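# Load the TAE 1 X bottle into the microwave

## Task

Place the bottle marked TAE 1 X upright on the microwave's glass tray and close the door until it latches. The microwave is loose, so it must never be shoved or dragged from its spot. No bottle may drop far or reach the floor, no other bottle may go inside, and the remaining bottles must stay as they were. The robot must not topple or finish leaning.

## Robot and tools

ROBOT. A LinearBot: a base that can drive in any direction, a column about 1.7 m high, and a carriage raised or lowered by lift_m (0 to 1 m). The carriage carries a left and a right arm, each with six joints and a five-finger hand. Arm bases sit near 0.57 m + lift_m above the floor, and carriage parts hang about 0.15 m below that. A hand point reaches 0.78 m from its shoulder but only about 0.4 m below its arm base. Parked joints 1-6 are 0, 0.05, 0.05, 1.45, 0, 0, which makes the robot about 0.85 m wide and 0.65 m long. Cameras (672x504 images): carriage_camera is fixed and looks ahead, tilted about 20 degrees down; left_wrist_camera and right_wrist_camera sit on the little-finger side and aim at their hand point.

FRAMES. Base frame: metres, origin on the floor below the base centre, x forward, y left, z up. The left_hand and right_hand readings are hand points in this frame; the real hand is usually lower, more so at long reach, and 1 kg makes a level hand sag 7-25 cm. The odometry frame is the base frame at scene start; base_odometry counts wheel turns only (slip counts as travel) and heading is in rad, positive left, -3.142 to 3.142.

move. The action is "base" and/or "joints", optionally with "speeds" and "min_time_s"; "cameras" and "blocking" are extra. A call with no action just reports state and images.
- base: an object with exactly one key, an offset from where the base last reported itself: translate_m (m, forward positive, -2 to 2), strafe_m (m, left positive, -2 to 2) or rotate_rad (rad, counter-clockwise positive, -6.3 to 6.3).
- joints: one flat object covering both arms and the lift, keyed by name; every value is an absolute target. lift_m 0 to 1 m. For side = left or right: <side>_joint1_rad -2.617 to 3.054 (swing about vertical, 0 ahead, positive left); joint2 0 to 3.141 (shoulder: 0 upper arm back and level, 1.57 up, 3.14 forward and level); joint3 0 to 3.141 (elbow, 0 folded, 3.14 straight); joint4 -1.57 to 1.57 (wrist pitch, positive raises fingertips); joint5 -1.57 to 1.57 (wrist yaw, positive swings fingertips to the right, the reverse of joint1); joint6 -2.094 to 2.094 (roll, positive clockwise seen from the forearm). With joints 5 and 6 at 0 a level palm faces down. Hand keys <side>_hand_little, _ring, _middle, _index, _thumb_bend, _thumb_turn run -1 to 1: +1 open/straight, -1 closed; for thumb_turn +1 is beside the palm and -1 opposite the fingers. <side>_hand_force_limit (-1 to 1) is a setting: fingertip force at which a closing motor halts, roughly 0 N at -1 up to 10 N at +1 (15 N for thumb motors). <side>_hand_speed (-0.96 to 1) is a setting too; the scene starts at force_limit 0 and speed -0.8.
- speeds: per-action top speeds: translate_m and strafe_m 0.02-0.5 m/s, rotate_rad 0.05-1.57 rad/s, lift_m 0.08-0.27 m/s (default 0.25; the others default to their maximum).
- min_time_s: 0.1-8 s, the shortest duration of this action's arm motions; 2 or more keeps paths straighter, while too small a value speeds the arm up and can overshoot about 15 degrees.
- cameras: list of names, ["all"], or [] for none. blocking: true (default) returns when everything rests; false returns in about 0.5 s while motion continues. A new move only replaces targets it names. Actions end by 15 s; a move is cut at 14 s (time_out).

OTHER TOOLS. wait(seconds 0-10, cameras) lets time pass and returns early once running moves finish. stop(cameras) brakes every running motion; braked parts read "stopped" and can keep pressing. zoom_image(camera, region [x0, y0, x1, y1] in image pixels, top-left origin, at most 504 by 504) enlarges part of that camera's newest image. show_instructions() shows the reference pages. finished_scene(scene 1, optional) ends the scene irreversibly; the goal must then hold on its own.

RESULTS. The "move" line reads done or the worst status. base_status and joint_status words: moving, done, off_target (resting short and maybe still pushing), contact_stop, time_out, not_followed (arm targets withheld because the arms would nearly touch), stopped, limit_stop_at_motor_heat. A refused call or an uncommanded stop cancels the later move, wait and finished_scene calls in that reply. "pictures" gives image order. <side>_hand_stopped_by lists six words for little, ring, middle, index, thumb_bend, thumb_turn: moving, target, force, stalled or fault. <side>_<motor>_load_n is fingertip force in N, positive when pushed open; a lost grip drops it to about 0. motor_effort is percent of maximum, peak in brackets. on_its_own reports uncommanded behaviour. Motor temperatures: MOTOR HOT appears at 75 °C; at 100 °C that arm goes limp for 30-60 s.

GRASPING. Turn the thumb to -1 and curl the fingers to wrap objects 0.035-0.065 m thick. A finger motor starts only when its target changes by at least 0.002. For a gentle grip close at hand_speed -0.94 or below; to grip harder, raise force_limit and send a more-closed target.

CAUTIONS. The microwave is loose: approach slowly, since a slow drive can push it yet still read done. Base contact_stop may fire late or not at all; arms have no contact stop and keep pressing. Back off about 0.2 m to free a stuck base. Never let the arms collide or press each other. With joint2 below 0.8, swinging joint1 outward by 0.5 or more can hit the column. Park arms between steps to avoid overheating. Tipping risk grows with a high carriage, stretched or loaded arms, pulling on a held door or handle, driving away while holding, sudden stops, or reversing under a table edge. Release bottles only when they rest upright and still.

Each tool is called after ">>>" as name(argument=value, ...) on one line, values as JSON.

Reference images:

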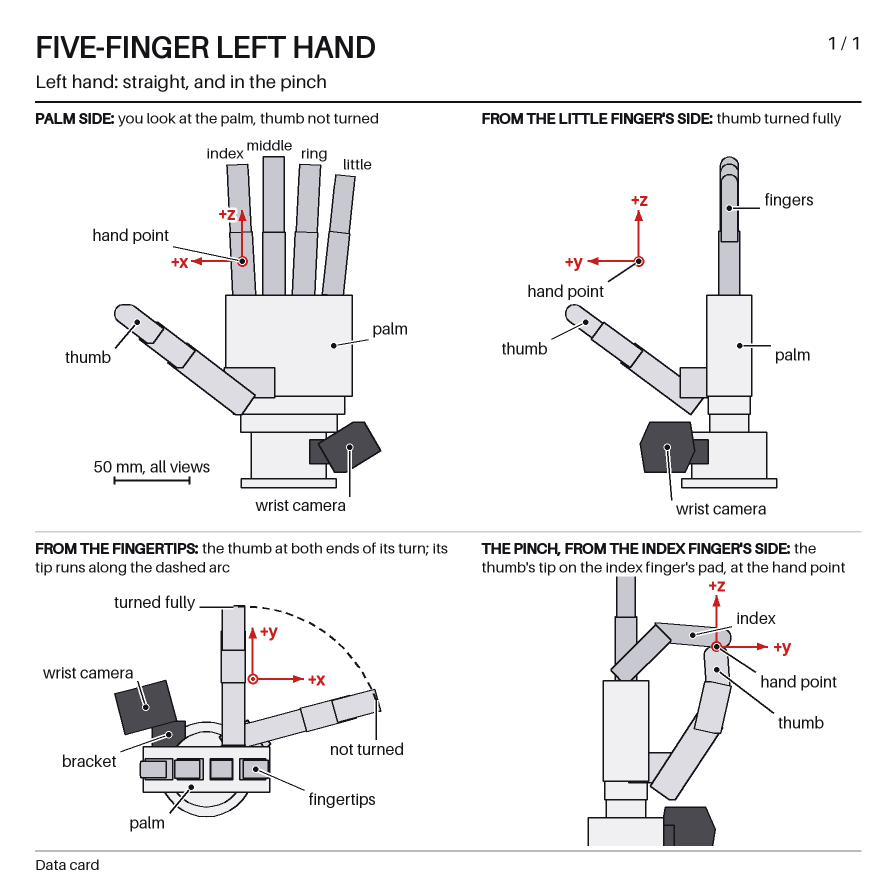

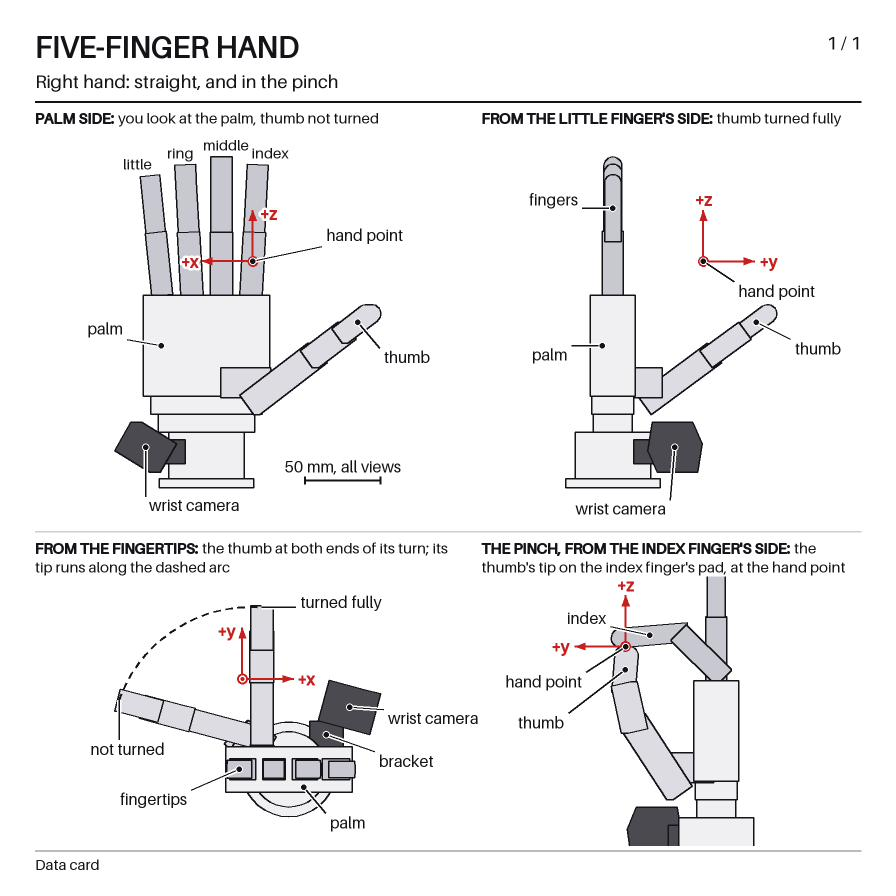

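## Session

>>> move()

Scene clock: 0.00 s.
Joint torques (N m): no reading
Motor temperatures (°C): left_arm=[24 29 27 26 25 25] | right_arm=[28 25 29 27 27 28]
base_odometry: x=+0.000 y=+0.000 heading=+0.000
base_status: not commanded
joint_positions: lift_m=+0.300 left_joint1_rad=-0.014 left_joint2_rad=+0.051 left_joint3_rad=+0.048 left_joint4_rad=+1.501 left_joint5_rad=+0.000 left_joint6_rad=-0.027 right_joint1_rad=+0.004 right_joint2_rad=+0.035 right_joint3_rad=+0.043 right_joint4_rad=+1.404 right_joint5_rad=-0.040 right_joint6_rad=-0.017 left_hand_little=+1.000 left_hand_ring=+1.000 left_hand_middle=+1.000 left_hand_index=+1.000 left_hand_thumb_turn=+1.000 left_hand_thumb_bend=+1.000 left_hand_force_limit=+0.000 left_hand_speed=-0.800 right_hand_little=+1.000 right_hand_ring=+1.000 right_hand_middle=+1.000 right_hand_index=+1.000 right_hand_thumb_turn=+1.000 right_hand_thumb_bend=+1.000 right_hand_force_limit=+0.000 right_hand_speed=-0.800
joint_status: not commanded
left_hand_stopped_by: target,target,target,target,target,target
right_hand_stopped_by: target,target,target,target,target,target
left_little_load_n: 0.0
left_ring_load_n: 0.0
left_middle_load_n: 0.0
left_index_load_n: 0.0
left_thumb_bend_load_n: 0.0
left_thumb_turn_load_n: 0.0
right_little_load_n: 0.0
right_ring_load_n: 0.0
right_middle_load_n: 0.5
right_index_load_n: 0.0
right_thumb_bend_load_n: 0.0
right_thumb_turn_load_n: 0.0
motor_effort: lift_m=+25 drive_wheels=+1
left_hand: x=+0.3118 y=+0.2686 z=+1.3018 quat_wxyz=(+0.692, -0.026, +0.025, -0.721) (m; base frame)
right_hand: x=+0.3348 y=-0.2640 z=+1.2908 quat_wxyz=(+0.701, -0.071, +0.041, -0.708) (m; base frame)
pictures: carriage_camera, left_wrist_camera, right_wrist_camera

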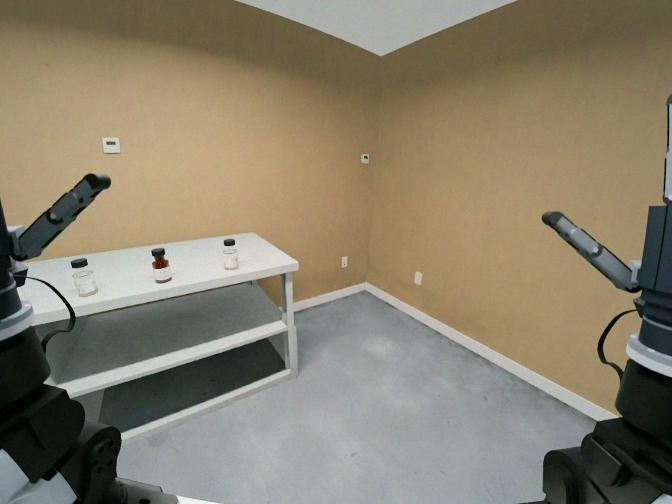

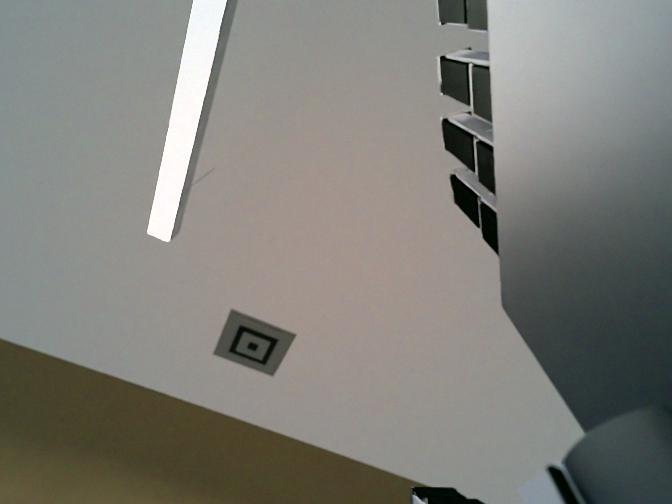

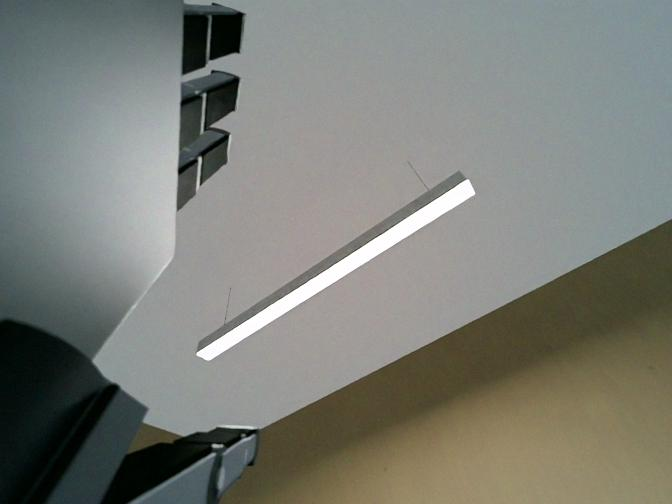

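>>> move(base={"rotate_rad": 0.9}, cameras=["carriage_camera"])

>>> zoom_image(camera="carriage_camera", region=[200, 150, 500, 375])

Scene clock: 2.57 s.
Joint torques (N m): left_arm=[-0.18 3.04 5.9 -0.27 -0.05 0.02] | right_arm=[0.4 3.88 5.93 0.13 0.02 0.17]
move: done
base_odometry: x=+0.000 y=+0.000 heading=+0.900
base_status: done
joint_positions: lift_m=+0.300 left_joint1_rad=-0.014 left_joint2_rad=+0.051 left_joint3_rad=+0.048 left_joint4_rad=+1.500 left_joint5_rad=+0.000 left_joint6_rad=-0.027 right_joint1_rad=+0.004 right_joint2_rad=+0.035 right_joint3_rad=+0.043 right_joint4_rad=+1.404 right_joint5_rad=-0.040 right_joint6_rad=-0.017 left_hand_little=+1.000 left_hand_ring=+1.000 left_hand_middle=+1.000 left_hand_index=+1.000 left_hand_thumb_turn=+1.000 left_hand_thumb_bend=+1.000 left_hand_force_limit=+0.000 left_hand_speed=-0.800 right_hand_little=+1.000 right_hand_ring=+1.000 right_hand_middle=+1.000 right_hand_index=+1.000 right_hand_thumb_turn=+1.000 right_hand_thumb_bend=+1.000 right_hand_force_limit=+0.000 right_hand_speed=-0.800
joint_status: not commanded
left_hand_stopped_by: target,target,target,target,target,target
right_hand_stopped_by: target,target,target,target,target,target
left_little_load_n: 0.0
left_ring_load_n: 0.0
left_middle_load_n: 0.0
left_index_load_n: 0.0
left_thumb_bend_load_n: 0.5
left_thumb_turn_load_n: -0.5
right_little_load_n: 0.0
right_ring_load_n: 0.0
right_middle_load_n: 0.0
right_index_load_n: 0.0
right_thumb_bend_load_n: 0.0
right_thumb_turn_load_n: 0.0
motor_effort: lift_m=+26(28) drive_wheels=+4(13)
left_hand: x=+0.3119 y=+0.2686 z=+1.3018 quat_wxyz=(+0.692, -0.026, +0.025, -0.721) (m; base frame)
right_hand: x=+0.3349 y=-0.2640 z=+1.2908 quat_wxyz=(+0.701, -0.071, +0.041, -0.708) (m; base frame)
pictures: carriage_camera

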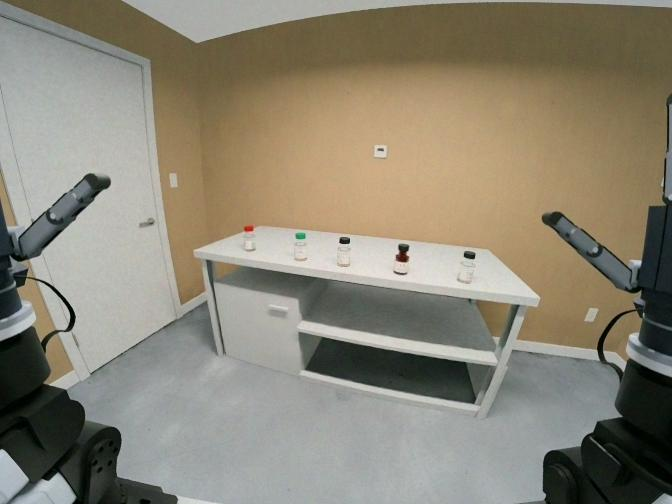

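Scaled by 1.680 from the camera's 672x504 image, which has a finer 960x720 frame.

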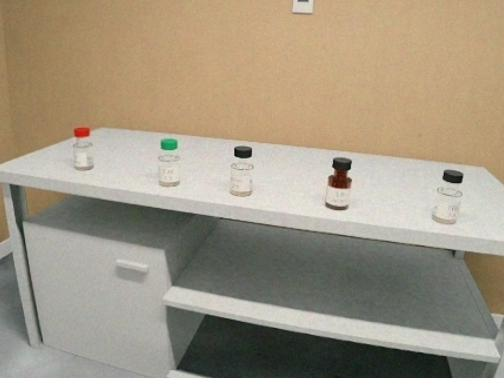

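>>> move(base={"rotate_rad": 1.4}, cameras=["carriage_camera"])

>>> move(base={"rotate_rad": 1.4}, cameras=["carriage_camera"])

Scene clock: 5.80 s.
Joint torques (N m): left_arm=[-0.14 3.03 5.93 -0.28 -0.05 0.02] | right_arm=[0.42 3.88 5.93 0.13 0.01 0.17]
move: done
base_odometry: x=+0.000 y=+0.000 heading=+2.299
base_status: done
joint_positions: lift_m=+0.300 left_joint1_rad=-0.014 left_joint2_rad=+0.051 left_joint3_rad=+0.048 left_joint4_rad=+1.500 left_joint5_rad=-0.001 left_joint6_rad=-0.027 right_joint1_rad=+0.004 right_joint2_rad=+0.035 right_joint3_rad=+0.043 right_joint4_rad=+1.403 right_joint5_rad=-0.040 right_joint6_rad=-0.017 left_hand_little=+1.000 left_hand_ring=+1.000 left_hand_middle=+1.000 left_hand_index=+1.000 left_hand_thumb_turn=+1.000 left_hand_thumb_bend=+1.000 left_hand_force_limit=+0.000 left_hand_speed=-0.800 right_hand_little=+1.000 right_hand_ring=+1.000 right_hand_middle=+1.000 right_hand_index=+1.000 right_hand_thumb_turn=+1.000 right_hand_thumb_bend=+1.000 right_hand_force_limit=+0.000 right_hand_speed=-0.800
joint_status: not commanded
left_hand_stopped_by: target,target,target,target,target,target
right_hand_stopped_by: target,target,target,target,target,target
left_little_load_n: 0.0
left_ring_load_n: 0.0
left_middle_load_n: 0.0
left_index_load_n: 0.0
left_thumb_bend_load_n: 0.0
left_thumb_turn_load_n: 0.5
right_little_load_n: 0.0
right_ring_load_n: 0.0
right_middle_load_n: 0.0
right_index_load_n: 0.0
right_thumb_bend_load_n: 0.0
right_thumb_turn_load_n: 0.0
motor_effort: lift_m=+27(28) drive_wheels=+5(12)
left_hand: x=+0.3120 y=+0.2686 z=+1.3018 quat_wxyz=(+0.692, -0.026, +0.025, -0.721) (m; base frame)
right_hand: x=+0.3351 y=-0.2640 z=+1.2907 quat_wxyz=(+0.701, -0.071, +0.041, -0.708) (m; base frame)
pictures: carriage_camera

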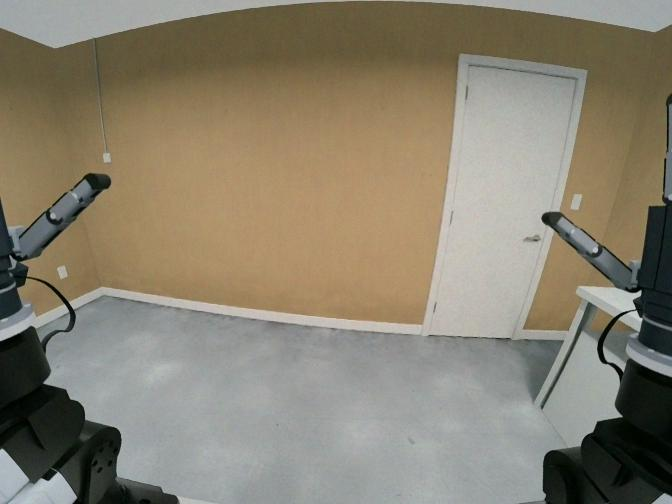

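Scene clock: 8.77 s.
Joint torques (N m): left_arm=[-0.08 3.06 5.94 -0.25 -0.01 0.01] | right_arm=[0.42 3.89 5.94 0.14 0.02 0.17]
move: done
base_odometry: x=+0.000 y=+0.000 heading=-2.584
base_status: done
joint_positions: lift_m=+0.300 left_joint1_rad=-0.014 left_joint2_rad=+0.051 left_joint3_rad=+0.048 left_joint4_rad=+1.500 left_joint5_rad=-0.001 left_joint6_rad=-0.027 right_joint1_rad=+0.004 right_joint2_rad=+0.035 right_joint3_rad=+0.043 right_joint4_rad=+1.403 right_joint5_rad=-0.040 right_joint6_rad=-0.017 left_hand_little=+1.000 left_hand_ring=+1.000 left_hand_middle=+1.000 left_hand_index=+1.000 left_hand_thumb_turn=+1.000 left_hand_thumb_bend=+1.000 left_hand_force_limit=+0.000 left_hand_speed=-0.800 right_hand_little=+1.000 right_hand_ring=+1.000 right_hand_middle=+1.000 right_hand_index=+1.000 right_hand_thumb_turn=+1.000 right_hand_thumb_bend=+1.000 right_hand_force_limit=+0.000 right_hand_speed=-0.800
joint_status: not commanded
left_hand_stopped_by: target,target,target,target,target,target
right_hand_stopped_by: target,target,target,target,target,target
left_little_load_n: 0.0
left_ring_load_n: 0.0
left_middle_load_n: 0.0
left_index_load_n: 0.0
left_thumb_bend_load_n: 0.0
left_thumb_turn_load_n: 0.0
right_little_load_n: 0.0
right_ring_load_n: 0.0
right_middle_load_n: 0.0
right_index_load_n: 0.0
right_thumb_bend_load_n: 0.0
right_thumb_turn_load_n: 0.0
motor_effort: lift_m=+26(28) drive_wheels=+3(12)
left_hand: x=+0.3121 y=+0.2686 z=+1.3017 quat_wxyz=(+0.692, -0.026, +0.026, -0.721) (m; base frame)
right_hand: x=+0.3352 y=-0.2640 z=+1.2906 quat_wxyz=(+0.701, -0.071, +0.042, -0.708) (m; base frame)
pictures: carriage_camera

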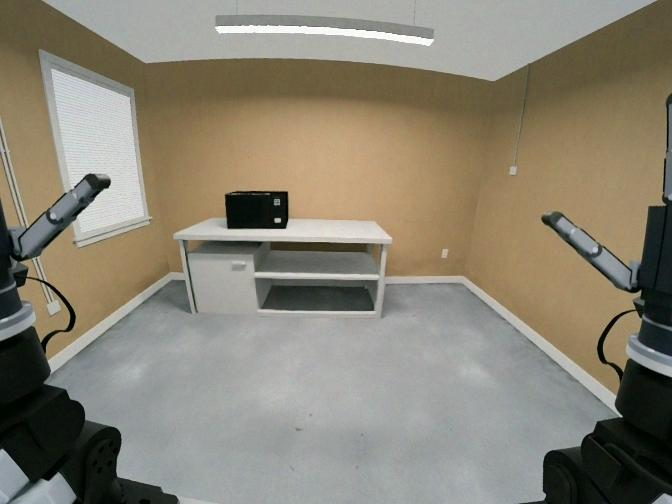

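>>> zoom_image(camera="carriage_camera", region=[170, 170, 410, 330])

Scaled by 2.100 from the camera's 672x504 image, which has a finer 960x720 frame.

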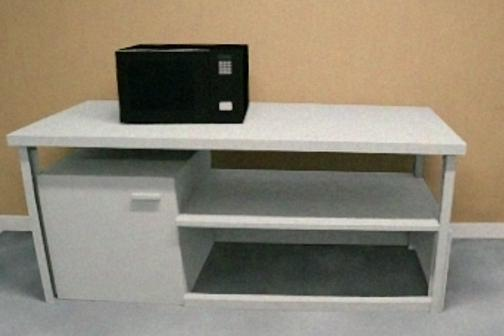

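>>> move(base={"rotate_rad": -3.034}, cameras=["carriage_camera"])

>>> move(base={"translate_m": 0.35}, cameras=["carriage_camera"])

>>> zoom_image(camera="carriage_camera", region=[100, 200, 300, 350])

>>> zoom_image(camera="carriage_camera", region=[270, 200, 470, 350])

Scene clock: 14.10 s.
Joint torques (N m): left_arm=[-0.13 3.11 5.87 -0.22 -0.06 0.02] | right_arm=[0.42 3.88 5.91 0.15 0.01 0.17]
move: done
base_odometry: x=+0.000 y=+0.000 heading=+0.665
base_status: done
joint_positions: lift_m=+0.300 left_joint1_rad=-0.014 left_joint2_rad=+0.051 left_joint3_rad=+0.048 left_joint4_rad=+1.496 left_joint5_rad=-0.001 left_joint6_rad=-0.027 right_joint1_rad=+0.004 right_joint2_rad=+0.035 right_joint3_rad=+0.043 right_joint4_rad=+1.401 right_joint5_rad=-0.040 right_joint6_rad=-0.017 left_hand_little=+1.000 left_hand_ring=+1.000 left_hand_middle=+1.000 left_hand_index=+1.000 left_hand_thumb_turn=+1.000 left_hand_thumb_bend=+1.000 left_hand_force_limit=+0.000 left_hand_speed=-0.800 right_hand_little=+1.000 right_hand_ring=+1.000 right_hand_middle=+1.000 right_hand_index=+1.000 right_hand_thumb_turn=+1.000 right_hand_thumb_bend=+1.000 right_hand_force_limit=+0.000 right_hand_speed=-0.800
joint_status: not commanded
left_hand_stopped_by: target,target,target,target,target,target
right_hand_stopped_by: target,target,target,target,target,target
left_little_load_n: 0.0
left_ring_load_n: 0.0
left_middle_load_n: 0.0
left_index_load_n: 0.0
left_thumb_bend_load_n: 0.0
left_thumb_turn_load_n: 0.0
right_little_load_n: 0.0
right_ring_load_n: 0.0
right_middle_load_n: 0.0
right_index_load_n: 0.0
right_thumb_bend_load_n: 0.0
right_thumb_turn_load_n: -0.5
motor_effort: lift_m=+26(28) drive_wheels=+3(17)
left_hand: x=+0.3130 y=+0.2686 z=+1.3015 quat_wxyz=(+0.692, -0.028, +0.027, -0.721) (m; base frame)
right_hand: x=+0.3355 y=-0.2642 z=+1.2905 quat_wxyz=(+0.701, -0.071, +0.042, -0.708) (m; base frame)
pictures: carriage_camera

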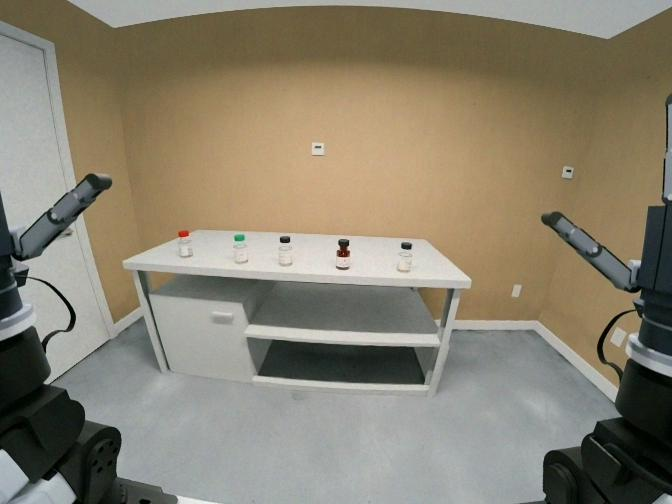

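Scene clock: 16.77 s.
Joint torques (N m): left_arm=[-0.08 3.04 6 -0.27 -0.07 0.03] | right_arm=[0.42 3.79 6.06 0.16 0.01 0.17]
move: done
base_odometry: x=+0.276 y=+0.216 heading=+0.665
base_status: done
joint_positions: lift_m=+0.300 left_joint1_rad=-0.014 left_joint2_rad=+0.051 left_joint3_rad=+0.048 left_joint4_rad=+1.499 left_joint5_rad=-0.001 left_joint6_rad=-0.027 right_joint1_rad=+0.004 right_joint2_rad=+0.035 right_joint3_rad=+0.043 right_joint4_rad=+1.403 right_joint5_rad=-0.040 right_joint6_rad=-0.017 left_hand_little=+1.000 left_hand_ring=+1.000 left_hand_middle=+1.000 left_hand_index=+1.000 left_hand_thumb_turn=+1.000 left_hand_thumb_bend=+1.000 left_hand_force_limit=+0.000 left_hand_speed=-0.800 right_hand_little=+1.000 right_hand_ring=+1.000 right_hand_middle=+1.000 right_hand_index=+1.000 right_hand_thumb_turn=+1.000 right_hand_thumb_bend=+1.000 right_hand_force_limit=+0.000 right_hand_speed=-0.800
joint_status: not commanded
left_hand_stopped_by: target,target,target,target,target,target
right_hand_stopped_by: target,target,target,target,target,target
left_little_load_n: 0.0
left_ring_load_n: 0.0
left_middle_load_n: 0.0
left_index_load_n: 0.0
left_thumb_bend_load_n: 0.0
left_thumb_turn_load_n: 0.0
right_little_load_n: 0.0
right_ring_load_n: 0.0
right_middle_load_n: 0.0
right_index_load_n: 0.0
right_thumb_bend_load_n: 0.0
right_thumb_turn_load_n: 0.0
motor_effort: lift_m=+28(28) drive_wheels=-5(17)
left_hand: x=+0.3124 y=+0.2686 z=+1.3016 quat_wxyz=(+0.692, -0.027, +0.026, -0.721) (m; base frame)
right_hand: x=+0.3351 y=-0.2642 z=+1.2907 quat_wxyz=(+0.701, -0.071, +0.042, -0.708) (m; base frame)
pictures: carriage_camera

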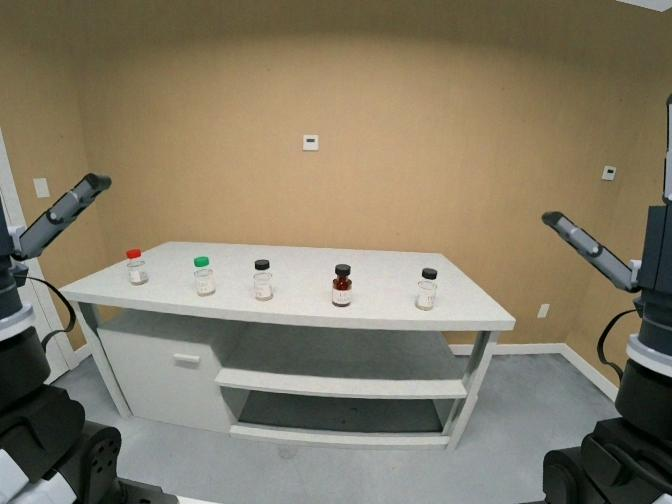

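Scaled by 2.520 from the camera's 672x504 image, which has a finer 960x720 frame.

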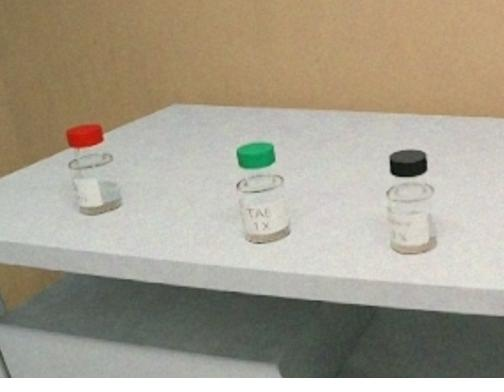

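Scaled by 2.520 from the camera's 672x504 image, which has a finer 960x720 frame.

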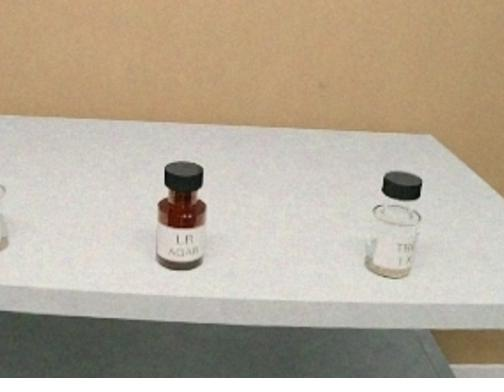

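>>> move(base={"rotate_rad": -2.844})

>>> move(base={"translate_m": 1.6})

>>> move(base={"rotate_rad": -0.3}, cameras=["carriage_camera"])

>>> zoom_image(camera="carriage_camera", region=[200, 150, 500, 375])

Scene clock: 22.63 s.
Joint torques (N m): left_arm=[-0.14 3.12 5.83 -0.24 -0.04 0.06] | right_arm=[0.4 3.88 5.93 0.15 0 0.17]
move: done
base_odometry: x=+0.276 y=+0.216 heading=-2.179
base_status: done
joint_positions: lift_m=+0.300 left_joint1_rad=-0.014 left_joint2_rad=+0.051 left_joint3_rad=+0.048 left_joint4_rad=+1.497 left_joint5_rad=-0.001 left_joint6_rad=-0.027 right_joint1_rad=+0.004 right_joint2_rad=+0.035 right_joint3_rad=+0.043 right_joint4_rad=+1.401 right_joint5_rad=-0.039 right_joint6_rad=-0.017 left_hand_little=+1.000 left_hand_ring=+1.000 left_hand_middle=+1.000 left_hand_index=+1.000 left_hand_thumb_turn=+1.000 left_hand_thumb_bend=+1.000 left_hand_force_limit=+0.000 left_hand_speed=-0.800 right_hand_little=+1.000 right_hand_ring=+1.000 right_hand_middle=+1.000 right_hand_index=+1.000 right_hand_thumb_turn=+1.000 right_hand_thumb_bend=+1.000 right_hand_force_limit=+0.000 right_hand_speed=-0.800
joint_status: not commanded
left_hand_stopped_by: target,target,target,target,target,target
right_hand_stopped_by: target,target,target,target,target,target
left_little_load_n: 0.0
left_ring_load_n: 0.0
left_middle_load_n: -0.5
left_index_load_n: 0.0
left_thumb_bend_load_n: 0.0
left_thumb_turn_load_n: 0.0
right_little_load_n: 0.0
right_ring_load_n: 0.0
right_middle_load_n: 0.0
right_index_load_n: 0.0
right_thumb_bend_load_n: 0.0
right_thumb_turn_load_n: 0.0
motor_effort: lift_m=+28(28) drive_wheels=+4(12)
left_hand: x=+0.3129 y=+0.2686 z=+1.3015 quat_wxyz=(+0.692, -0.027, +0.027, -0.721) (m; base frame)
right_hand: x=+0.3355 y=-0.2643 z=+1.2906 quat_wxyz=(+0.701, -0.071, +0.043, -0.708) (m; base frame)
pictures: none

Scene clock: 28.13 s.
Joint torques (N m): left_arm=[-0.14 3.12 5.97 -0.28 -0.06 0.06] | right_arm=[0.4 3.93 5.87 0.14 0 0.17]
move: done
base_odometry: x=-0.640 y=-1.096 heading=-2.180
base_status: done
joint_positions: lift_m=+0.300 left_joint1_rad=-0.014 left_joint2_rad=+0.051 left_joint3_rad=+0.048 left_joint4_rad=+1.499 left_joint5_rad=-0.001 left_joint6_rad=-0.027 right_joint1_rad=+0.004 right_joint2_rad=+0.035 right_joint3_rad=+0.043 right_joint4_rad=+1.404 right_joint5_rad=-0.039 right_joint6_rad=-0.017 left_hand_little=+1.000 left_hand_ring=+1.000 left_hand_middle=+1.000 left_hand_index=+1.000 left_hand_thumb_turn=+1.000 left_hand_thumb_bend=+1.000 left_hand_force_limit=+0.000 left_hand_speed=-0.800 right_hand_little=+1.000 right_hand_ring=+1.000 right_hand_middle=+1.000 right_hand_index=+1.000 right_hand_thumb_turn=+1.000 right_hand_thumb_bend=+1.000 right_hand_force_limit=+0.000 right_hand_speed=-0.800
joint_status: not commanded
left_hand_stopped_by: target,target,target,target,target,target
right_hand_stopped_by: target,target,target,target,target,target
left_little_load_n: 0.0
left_ring_load_n: 0.0
left_middle_load_n: 0.0
left_index_load_n: 0.0
left_thumb_bend_load_n: 0.0
left_thumb_turn_load_n: 0.0
right_little_load_n: 0.0
right_ring_load_n: 0.0
right_middle_load_n: 0.0
right_index_load_n: 0.0
right_thumb_bend_load_n: 0.0
right_thumb_turn_load_n: 0.0
motor_effort: lift_m=+25(28) drive_wheels=-6(20)
left_hand: x=+0.3124 y=+0.2686 z=+1.3016 quat_wxyz=(+0.692, -0.027, +0.026, -0.721) (m; base frame)
right_hand: x=+0.3349 y=-0.2643 z=+1.2909 quat_wxyz=(+0.701, -0.070, +0.042, -0.708) (m; base frame)
pictures: none

Scene clock: 29.67 s.
Joint torques (N m): left_arm=[0.03 3.03 5.93 -0.28 -0.04 0.01] | right_arm=[0.4 3.89 5.94 0.13 0 0.17]
move: done
base_odometry: x=-0.640 y=-1.096 heading=-2.480
base_status: done
joint_positions: lift_m=+0.300 left_joint1_rad=-0.014 left_joint2_rad=+0.051 left_joint3_rad=+0.048 left_joint4_rad=+1.499 left_joint5_rad=-0.001 left_joint6_rad=-0.027 right_joint1_rad=+0.004 right_joint2_rad=+0.035 right_joint3_rad=+0.043 right_joint4_rad=+1.403 right_joint5_rad=-0.039 right_joint6_rad=-0.017 left_hand_little=+1.000 left_hand_ring=+1.000 left_hand_middle=+1.000 left_hand_index=+1.000 left_hand_thumb_turn=+1.000 left_hand_thumb_bend=+1.000 left_hand_force_limit=+0.000 left_hand_speed=-0.800 right_hand_little=+1.000 right_hand_ring=+1.000 right_hand_middle=+1.000 right_hand_index=+1.000 right_hand_thumb_turn=+1.000 right_hand_thumb_bend=+1.000 right_hand_force_limit=+0.000 right_hand_speed=-0.800
joint_status: not commanded
left_hand_stopped_by: target,target,target,target,target,target
right_hand_stopped_by: target,target,target,target,target,target
left_little_load_n: 0.0
left_ring_load_n: 0.0
left_middle_load_n: -0.5
left_index_load_n: 0.0
left_thumb_bend_load_n: 0.0
left_thumb_turn_load_n: 0.0
right_little_load_n: 0.0
right_ring_load_n: 0.0
right_middle_load_n: 0.0
right_index_load_n: 0.0
right_thumb_bend_load_n: 0.0
right_thumb_turn_load_n: 0.0
motor_effort: lift_m=+26(28) drive_wheels=+7(9)
left_hand: x=+0.3122 y=+0.2686 z=+1.3017 quat_wxyz=(+0.692, -0.027, +0.026, -0.721) (m; base frame)
right_hand: x=+0.3351 y=-0.2643 z=+1.2908 quat_wxyz=(+0.701, -0.071, +0.042, -0.708) (m; base frame)
pictures: carriage_camera

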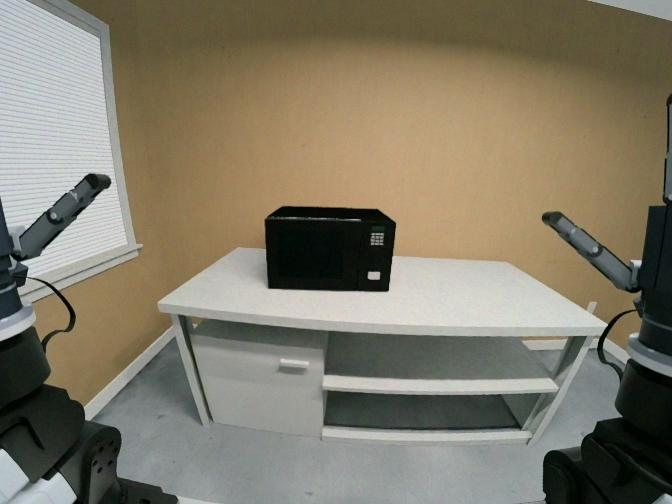

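Scaled by 1.680 from the camera's 672x504 image, which has a finer 960x720 frame.

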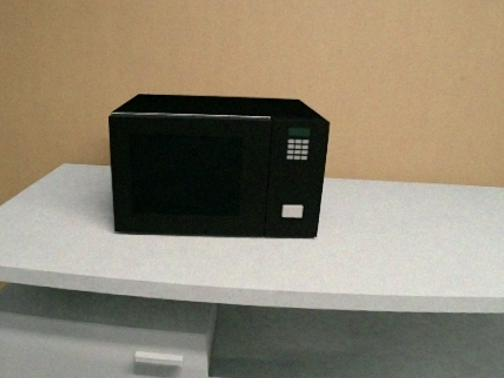

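>>> move(joints={"lift_m": 0.5, "right_joint1_rad": 0, "right_joint2_rad": 1.57, "right_joint3_rad": 1.57, "right_joint4_rad": 0, "right_joint5_rad": 0, "right_joint6_rad": 0, "right_hand_middle": -1, "right_hand_ring": -1, "right_hand_little": -1, "right_hand_thumb_turn": -1, "right_hand_speed": 0}, cameras=["carriage_camera", "right_wrist_camera"])

>>> move(joints={"right_joint2_rad": 1.57, "right_joint3_rad": 1.57, "right_joint4_rad": 0.8, "right_joint6_rad": -1.57})

>>> move(joints={"right_joint2_rad": 1.2, "right_joint3_rad": 0.8, "right_joint4_rad": 0.4})

Scene clock: 33.23 s.
Joint torques (N m): left_arm=[-0.06 3.11 5.96 -0.26 -0.06 0.03] | right_arm=[0.03 -7.39 9.62 2.27 0.06 0.29]
move: done
base_odometry: x=-0.640 y=-1.096 heading=-2.480
base_status: not commanded
joint_positions: lift_m=+0.500 left_joint1_rad=-0.014 left_joint2_rad=+0.051 left_joint3_rad=+0.048 left_joint4_rad=+1.499 left_joint5_rad=-0.001 left_joint6_rad=-0.027 right_joint1_rad=+0.004 right_joint2_rad=+1.567 right_joint3_rad=+1.549 right_joint4_rad=+0.018 right_joint5_rad=-0.007 right_joint6_rad=-0.011 left_hand_little=+1.000 left_hand_ring=+1.000 left_hand_middle=+1.000 left_hand_index=+1.000 left_hand_thumb_turn=+1.000 left_hand_thumb_bend=+1.000 left_hand_force_limit=+0.000 left_hand_speed=-0.800 right_hand_little=-1.000 right_hand_ring=-1.000 right_hand_middle=-1.000 right_hand_index=+1.000 right_hand_thumb_turn=-1.000 right_hand_thumb_bend=+1.000 right_hand_force_limit=+0.000 right_hand_speed=+0.000
joint_status: all done
left_hand_stopped_by: target,target,target,target,target,target
right_hand_stopped_by: target,target,target,target,target,target
left_little_load_n: 0.0
left_ring_load_n: 0.0
left_middle_load_n: 0.0
left_index_load_n: 0.0
left_thumb_bend_load_n: 0.0
left_thumb_turn_load_n: 0.0
right_little_load_n: 0.0
right_ring_load_n: 0.0
right_middle_load_n: 0.0
right_index_load_n: 0.0
right_thumb_bend_load_n: 0.0
right_thumb_turn_load_n: 0.0
motor_effort: lift_m=+24(33) drive_wheels=+6(9)
left_hand: x=+0.3122 y=+0.2686 z=+1.5018 quat_wxyz=(+0.692, -0.027, +0.026, -0.721) (m; base frame)
right_hand: x=+0.7651 y=-0.2683 z=+1.4249 quat_wxyz=(+0.500, -0.506, +0.494, -0.500) (m; base frame)
pictures: carriage_camera, right_wrist_camera
camera_calibration:
carriage_camera: T_world_to_cam=[[0.0283268, -0.99926, 0.0260075, -0.0410936], [-0.295118, -0.0332184, -0.954883, 1.43677], [0.955041, 0.0193735, -0.295841, 0.31582], [0, 0, 0, 1]] pos_world=[0.123559, 0.000545392, 1.46645]
right_wrist_camera: T_world_to_cam=[[0.01685, -0.294777, -0.955417, 1.27035], [-0.546176, 0.797676, -0.255742, 0.990426], [0.837501, 0.526136, -0.14756, -0.170063], [0, 0, 0, 1]] pos_world=[0.661969, -0.326093, 1.44191]

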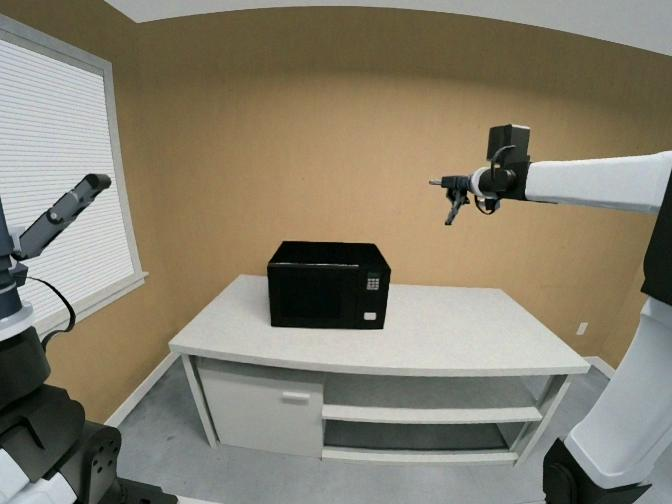

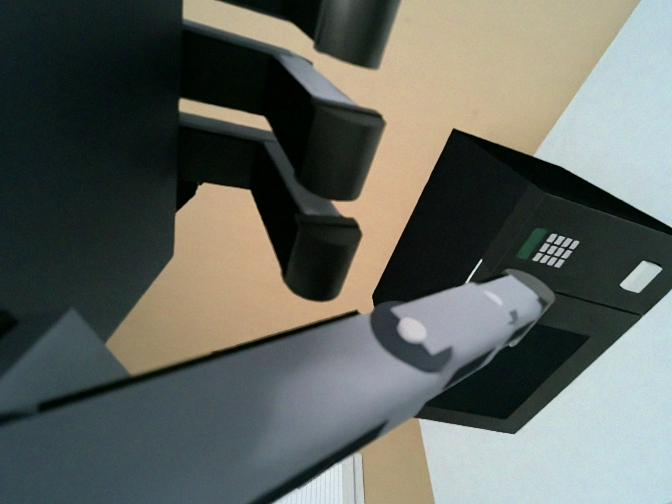

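Scene clock: 34.80 s.
Joint torques (N m): left_arm=[-0.05 2.96 6.06 -0.3 -0.05 0] | right_arm=[0.02 -6.64 8.49 1.65 0.02 0.05]
move: done
base_odometry: x=-0.640 y=-1.096 heading=-2.480
base_status: not commanded
joint_positions: lift_m=+0.500 left_joint1_rad=-0.014 left_joint2_rad=+0.051 left_joint3_rad=+0.048 left_joint4_rad=+1.499 left_joint5_rad=-0.001 left_joint6_rad=-0.027 right_joint1_rad=+0.004 right_joint2_rad=+1.567 right_joint3_rad=+1.553 right_joint4_rad=+0.793 right_joint5_rad=-0.006 right_joint6_rad=-1.557 left_hand_little=+1.000 left_hand_ring=+1.000 left_hand_middle=+1.000 left_hand_index=+1.000 left_hand_thumb_turn=+1.000 left_hand_thumb_bend=+1.000 left_hand_force_limit=+0.000 left_hand_speed=-0.800 right_hand_little=-1.000 right_hand_ring=-1.000 right_hand_middle=-1.000 right_hand_index=+1.000 right_hand_thumb_turn=-1.000 right_hand_thumb_bend=+1.000 right_hand_force_limit=+0.000 right_hand_speed=+0.000
joint_status: all done
left_hand_stopped_by: target,target,target,target,target,target
right_hand_stopped_by: target,target,target,target,target,target
left_little_load_n: 0.0
left_ring_load_n: 0.0
left_middle_load_n: 0.0
left_index_load_n: 0.0
left_thumb_bend_load_n: 0.0
left_thumb_turn_load_n: 0.0
right_little_load_n: 0.0
right_ring_load_n: 0.0
right_middle_load_n: 0.0
right_index_load_n: 0.0
right_thumb_bend_load_n: 0.0
right_thumb_turn_load_n: 0.0
motor_effort: lift_m=+26(26) drive_wheels=+7(9)
left_hand: x=+0.3122 y=+0.2686 z=+1.5018 quat_wxyz=(+0.692, -0.027, +0.026, -0.721) (m; base frame)
right_hand: x=+0.7104 y=-0.3586 z=+1.6530 quat_wxyz=(+0.009, -0.385, -0.001, -0.923) (m; base frame)
pictures: none

Scene clock: 36.17 s.
Joint torques (N m): left_arm=[-0.21 3.04 5.93 -0.29 -0.04 0.09] | right_arm=[0.02 -5.72 7.04 2.3 0.05 0.01]
move: done
base_odometry: x=-0.640 y=-1.096 heading=-2.480
base_status: not commanded
joint_positions: lift_m=+0.500 left_joint1_rad=-0.014 left_joint2_rad=+0.051 left_joint3_rad=+0.048 left_joint4_rad=+1.499 left_joint5_rad=-0.001 left_joint6_rad=-0.027 right_joint1_rad=+0.004 right_joint2_rad=+1.214 right_joint3_rad=+0.808 right_joint4_rad=+0.415 right_joint5_rad=-0.006 right_joint6_rad=-1.559 left_hand_little=+1.000 left_hand_ring=+1.000 left_hand_middle=+1.000 left_hand_index=+1.000 left_hand_thumb_turn=+1.000 left_hand_thumb_bend=+1.000 left_hand_force_limit=+0.000 left_hand_speed=-0.800 right_hand_little=-1.000 right_hand_ring=-1.000 right_hand_middle=-1.000 right_hand_index=+1.000 right_hand_thumb_turn=-1.000 right_hand_thumb_bend=+1.000 right_hand_force_limit=+0.000 right_hand_speed=+0.000
joint_status: all done
left_hand_stopped_by: target,target,target,target,target,target
right_hand_stopped_by: target,target,target,target,target,target
left_little_load_n: 0.0
left_ring_load_n: 0.0
left_middle_load_n: 0.0
left_index_load_n: 0.0
left_thumb_bend_load_n: 0.0
left_thumb_turn_load_n: 0.0
right_little_load_n: 0.0
right_ring_load_n: 0.0
right_middle_load_n: 0.0
right_index_load_n: 0.0
right_thumb_bend_load_n: 0.0
right_thumb_turn_load_n: 0.5
motor_effort: lift_m=+26(27) drive_wheels=+6(9)
left_hand: x=+0.3122 y=+0.2686 z=+1.5018 quat_wxyz=(+0.692, -0.027, +0.026, -0.721) (m; base frame)
right_hand: x=+0.6780 y=-0.3588 z=+1.3422 quat_wxyz=(+0.008, -0.704, +0.000, -0.710) (m; base frame)
pictures: none

>>> move(cameras=["carriage_camera"])

>>> zoom_image(camera="carriage_camera", region=[250, 220, 410, 340])

Scene clock: 38.47 s.
Joint torques (N m): left_arm=[-0.17 3.14 5.9 -0.3 -0.05 0.07] | right_arm=[0.02 -5.71 7.04 2.29 0.05 0.01]
Motor temperatures (°C): left_arm=[24 30 30 26 25 25] | right_arm=[28 27 31 28 26 28]
base_odometry: x=-0.640 y=-1.096 heading=-2.480
base_status: not commanded
joint_positions: lift_m=+0.500 left_joint1_rad=-0.014 left_joint2_rad=+0.051 left_joint3_rad=+0.048 left_joint4_rad=+1.499 left_joint5_rad=-0.001 left_joint6_rad=-0.027 right_joint1_rad=+0.004 right_joint2_rad=+1.214 right_joint3_rad=+0.808 right_joint4_rad=+0.415 right_joint5_rad=-0.006 right_joint6_rad=-1.559 left_hand_little=+1.000 left_hand_ring=+1.000 left_hand_middle=+1.000 left_hand_index=+1.000 left_hand_thumb_turn=+1.000 left_hand_thumb_bend=+1.000 left_hand_force_limit=+0.000 left_hand_speed=-0.800 right_hand_little=-1.000 right_hand_ring=-1.000 right_hand_middle=-1.000 right_hand_index=+1.000 right_hand_thumb_turn=-1.000 right_hand_thumb_bend=+1.000 right_hand_force_limit=+0.000 right_hand_speed=+0.000
joint_status: all done
left_hand_stopped_by: target,target,target,target,target,target
right_hand_stopped_by: target,target,target,target,target,target
left_little_load_n: 0.0
left_ring_load_n: 0.0
left_middle_load_n: 0.0
left_index_load_n: 0.0
left_thumb_bend_load_n: 0.0
left_thumb_turn_load_n: 0.0
right_little_load_n: 0.0
right_ring_load_n: 0.0
right_middle_load_n: 0.0
right_index_load_n: 0.0
right_thumb_bend_load_n: -0.5
right_thumb_turn_load_n: 0.0
motor_effort: lift_m=+24(27) drive_wheels=+8(9)
left_hand: x=+0.3122 y=+0.2686 z=+1.5018 quat_wxyz=(+0.692, -0.027, +0.026, -0.721) (m; base frame)
right_hand: x=+0.6780 y=-0.3588 z=+1.3422 quat_wxyz=(+0.008, -0.704, +0.000, -0.710) (m; base frame)
pictures: carriage_camera
camera_calibration:
carriage_camera: T_world_to_cam=[[0.0283268, -0.99926, 0.0260075, -0.0410936], [-0.295118, -0.0332184, -0.954883, 1.43677], [0.955041, 0.0193735, -0.295841, 0.31582], [0, 0, 0, 1]] pos_world=[0.123559, 0.000545392, 1.46645]

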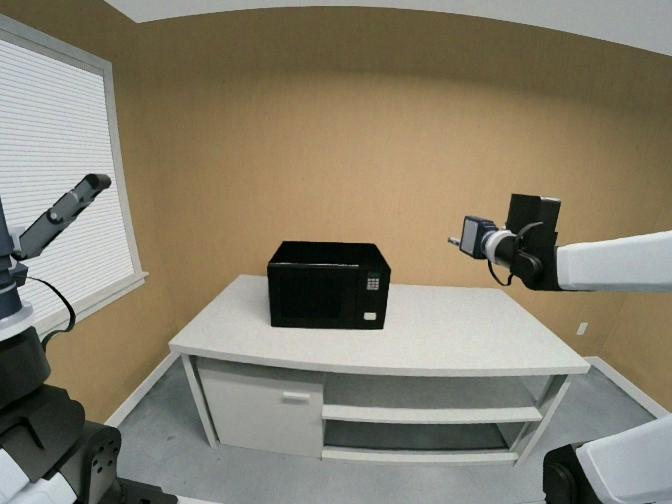

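Scaled by 3.150 from the camera's 672x504 image, which has a finer 960x720 frame.

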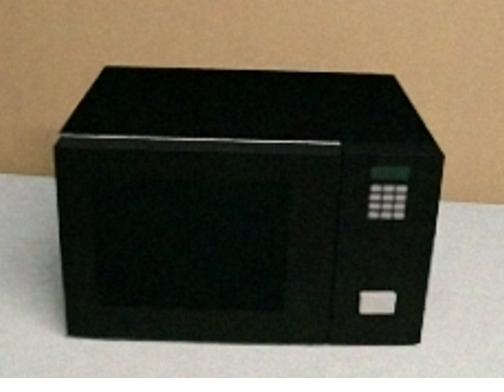

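>>> move(base={"strafe_m": -0.155}, joints={"lift_m": 0.35, "right_joint2_rad": 1.57, "right_joint3_rad": 0.8, "right_joint4_rad": 0.77, "right_joint6_rad": -1.57})

>>> move(base={"translate_m": 0.1}, cameras=["carriage_camera", "right_wrist_camera"])

>>> zoom_image(camera="carriage_camera", region=[200, 220, 440, 400])

Scene clock: 41.03 s.
Joint torques (N m): left_arm=[-0.1 3.03 5.85 -0.29 -0.03 0.04] | right_arm=[0.44 -7.12 6.95 2.5 0.02 0.01]
move: done
base_odometry: x=-0.736 y=-0.974 heading=-2.481
base_status: done
joint_positions: lift_m=+0.350 left_joint1_rad=-0.014 left_joint2_rad=+0.051 left_joint3_rad=+0.048 left_joint4_rad=+1.499 left_joint5_rad=-0.001 left_joint6_rad=-0.027 right_joint1_rad=+0.001 right_joint2_rad=+1.571 right_joint3_rad=+0.800 right_joint4_rad=+0.766 right_joint5_rad=-0.002 right_joint6_rad=-1.560 left_hand_little=+1.000 left_hand_ring=+1.000 left_hand_middle=+1.000 left_hand_index=+1.000 left_hand_thumb_turn=+1.000 left_hand_thumb_bend=+1.000 left_hand_force_limit=+0.000 left_hand_speed=-0.800 right_hand_little=-1.000 right_hand_ring=-1.000 right_hand_middle=-1.000 right_hand_index=+1.000 right_hand_thumb_turn=-1.000 right_hand_thumb_bend=+1.000 right_hand_force_limit=+0.000 right_hand_speed=+0.000
joint_status: all done
left_hand_stopped_by: target,target,target,target,target,target
right_hand_stopped_by: target,target,target,target,target,target
left_little_load_n: 0.0
left_ring_load_n: 0.5
left_middle_load_n: 0.0
left_index_load_n: 0.0
left_thumb_bend_load_n: 0.0
left_thumb_turn_load_n: 0.0
right_little_load_n: 0.0
right_ring_load_n: 0.0
right_middle_load_n: 0.0
right_index_load_n: 0.5
right_thumb_bend_load_n: 0.0
right_thumb_turn_load_n: 0.0
motor_effort: lift_m=+27(30) drive_wheels=-7(14)
left_hand: x=+0.3122 y=+0.2686 z=+1.3516 quat_wxyz=(+0.692, -0.027, +0.026, -0.721) (m; base frame)
right_hand: x=+0.7382 y=-0.3611 z=+1.1192 quat_wxyz=(+0.005, -0.709, +0.003, -0.705) (m; base frame)
pictures: none

Scene clock: 42.60 s.
Joint torques (N m): left_arm=[-0.2 3.02 5.9 -0.26 -0.05 0.08] | right_arm=[0.35 -7.2 6.89 2.44 0 0.01]
move: done
base_odometry: x=-0.815 y=-1.035 heading=-2.481
base_status: done
joint_positions: lift_m=+0.350 left_joint1_rad=-0.014 left_joint2_rad=+0.051 left_joint3_rad=+0.048 left_joint4_rad=+1.499 left_joint5_rad=-0.001 left_joint6_rad=-0.027 right_joint1_rad=+0.000 right_joint2_rad=+1.571 right_joint3_rad=+0.800 right_joint4_rad=+0.772 right_joint5_rad=-0.001 right_joint6_rad=-1.560 left_hand_little=+1.000 left_hand_ring=+1.000 left_hand_middle=+1.000 left_hand_index=+1.000 left_hand_thumb_turn=+1.000 left_hand_thumb_bend=+1.000 left_hand_force_limit=+0.000 left_hand_speed=-0.800 right_hand_little=-1.000 right_hand_ring=-1.000 right_hand_middle=-1.000 right_hand_index=+1.000 right_hand_thumb_turn=-1.000 right_hand_thumb_bend=+1.000 right_hand_force_limit=+0.000 right_hand_speed=+0.000
joint_status: not commanded
left_hand_stopped_by: target,target,target,target,target,target
right_hand_stopped_by: target,target,target,target,target,target
left_little_load_n: 0.0
left_ring_load_n: 0.0
left_middle_load_n: 0.0
left_index_load_n: 0.0
left_thumb_bend_load_n: 0.0
left_thumb_turn_load_n: 0.0
right_little_load_n: 0.0
right_ring_load_n: 0.0
right_middle_load_n: 0.0
right_index_load_n: 0.5
right_thumb_bend_load_n: 0.0
right_thumb_turn_load_n: 0.0
motor_effort: lift_m=+26(29) drive_wheels=-6(11)
left_hand: x=+0.3122 y=+0.2686 z=+1.3516 quat_wxyz=(+0.692, -0.027, +0.026, -0.721) (m; base frame)
right_hand: x=+0.7382 y=-0.3617 z=+1.1208 quat_wxyz=(+0.004, -0.707, +0.004, -0.707) (m; base frame)
pictures: carriage_camera, right_wrist_camera
camera_calibration:
carriage_camera: T_world_to_cam=[[0.0283268, -0.99926, 0.0260075, -0.0371873], [-0.295118, -0.0332184, -0.954883, 1.29334], [0.955041, 0.0193735, -0.295841, 0.271384], [0, 0, 0, 1]] pos_world=[0.123559, 0.000545392, 1.31625]
right_wrist_camera: T_world_to_cam=[[0.0143716, -0.961762, 0.27351, -0.664087], [-0.535885, -0.238345, -0.80995, 1.21128], [0.844169, -0.13493, -0.518819, 0.0286671], [0, 0, 0, 1]] pos_world=[0.634451, -0.346123, 1.17758]

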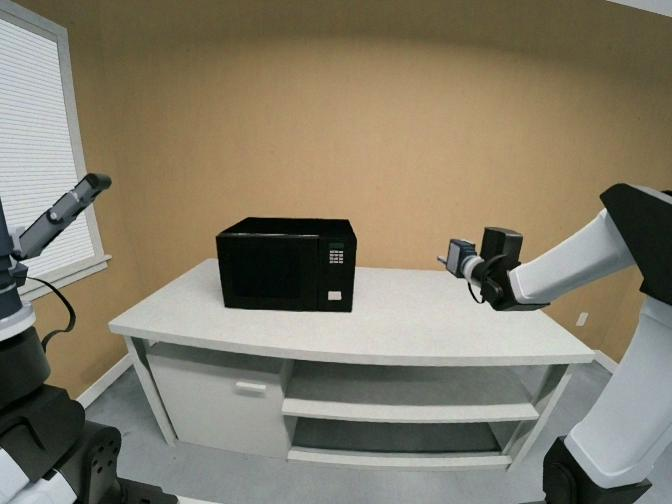

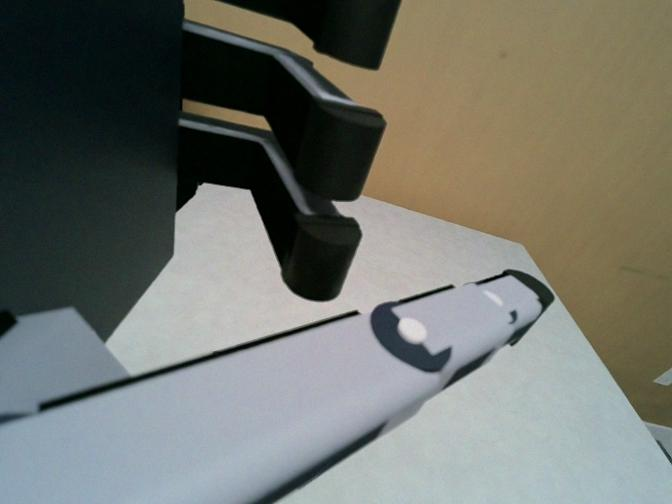

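Scaled by 2.100 from the camera's 672x504 image, which has a finer 960x720 frame.

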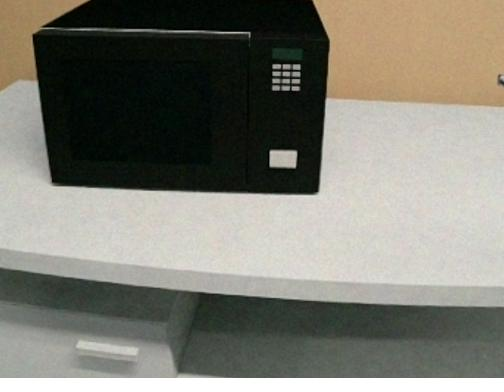

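>>> move(base={"strafe_m": 0.315}, joints={"lift_m": 0.3}, cameras=["carriage_camera"])

>>> zoom_image(camera="carriage_camera", region=[260, 190, 500, 370])

Scene clock: 45.43 s.
Joint torques (N m): left_arm=[-0.1 3.11 5.87 -0.27 -0.04 0.07] | right_arm=[0.5 -7.25 6.99 2.47 -0.02 0.01]
move: done
base_odometry: x=-0.622 y=-1.284 heading=-2.481
base_status: done
joint_positions: lift_m=+0.300 left_joint1_rad=-0.014 left_joint2_rad=+0.051 left_joint3_rad=+0.048 left_joint4_rad=+1.499 left_joint5_rad=-0.001 left_joint6_rad=-0.027 right_joint1_rad=+0.001 right_joint2_rad=+1.571 right_joint3_rad=+0.800 right_joint4_rad=+0.769 right_joint5_rad=-0.002 right_joint6_rad=-1.560 left_hand_little=+1.000 left_hand_ring=+1.000 left_hand_middle=+1.000 left_hand_index=+1.000 left_hand_thumb_turn=+1.000 left_hand_thumb_bend=+1.000 left_hand_force_limit=+0.000 left_hand_speed=-0.800 right_hand_little=-1.000 right_hand_ring=-1.000 right_hand_middle=-1.000 right_hand_index=+1.000 right_hand_thumb_turn=-1.000 right_hand_thumb_bend=+1.000 right_hand_force_limit=+0.000 right_hand_speed=+0.000
joint_status: all done
left_hand_stopped_by: target,target,target,target,target,target
right_hand_stopped_by: target,target,target,target,target,target
left_little_load_n: 0.0
left_ring_load_n: 0.0
left_middle_load_n: 0.0
left_index_load_n: 0.0
left_thumb_bend_load_n: 0.0
left_thumb_turn_load_n: 0.0
right_little_load_n: 0.0
right_ring_load_n: 0.0
right_middle_load_n: 0.0
right_index_load_n: 0.0
right_thumb_bend_load_n: 0.0
right_thumb_turn_load_n: 0.5
motor_effort: lift_m=+27(32) drive_wheels=-2(11)
left_hand: x=+0.3122 y=+0.2686 z=+1.3016 quat_wxyz=(+0.692, -0.027, +0.026, -0.721) (m; base frame)
right_hand: x=+0.7383 y=-0.3609 z=+1.0700 quat_wxyz=(+0.005, -0.708, +0.003, -0.707) (m; base frame)
pictures: carriage_camera
camera_calibration:
carriage_camera: T_world_to_cam=[[0.0283268, -0.99926, 0.0260075, -0.0358869], [-0.295118, -0.0332184, -0.954883, 1.2456], [0.955041, 0.0193735, -0.295841, 0.256592], [0, 0, 0, 1]] pos_world=[0.123559, 0.000545392, 1.26625]

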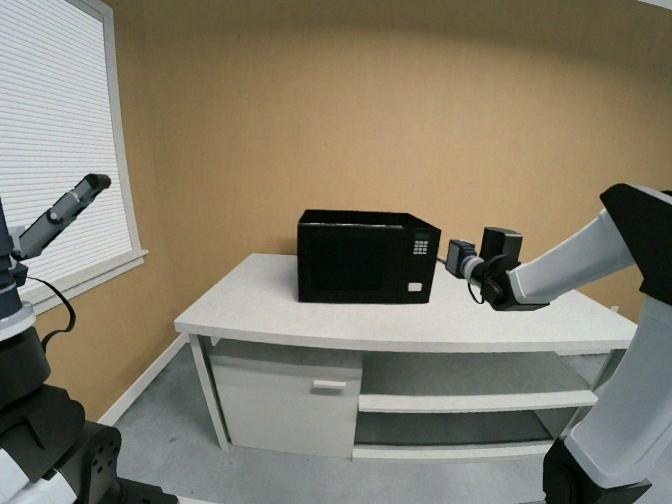

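Scaled by 2.100 from the camera's 672x504 image, which has a finer 960x720 frame.

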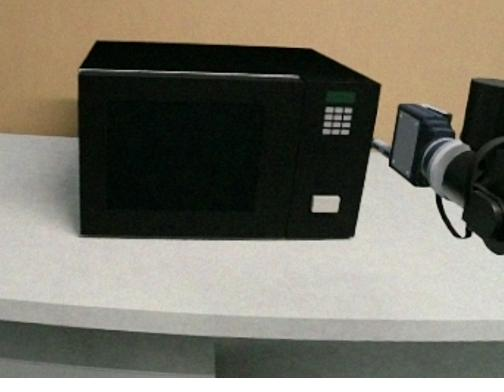

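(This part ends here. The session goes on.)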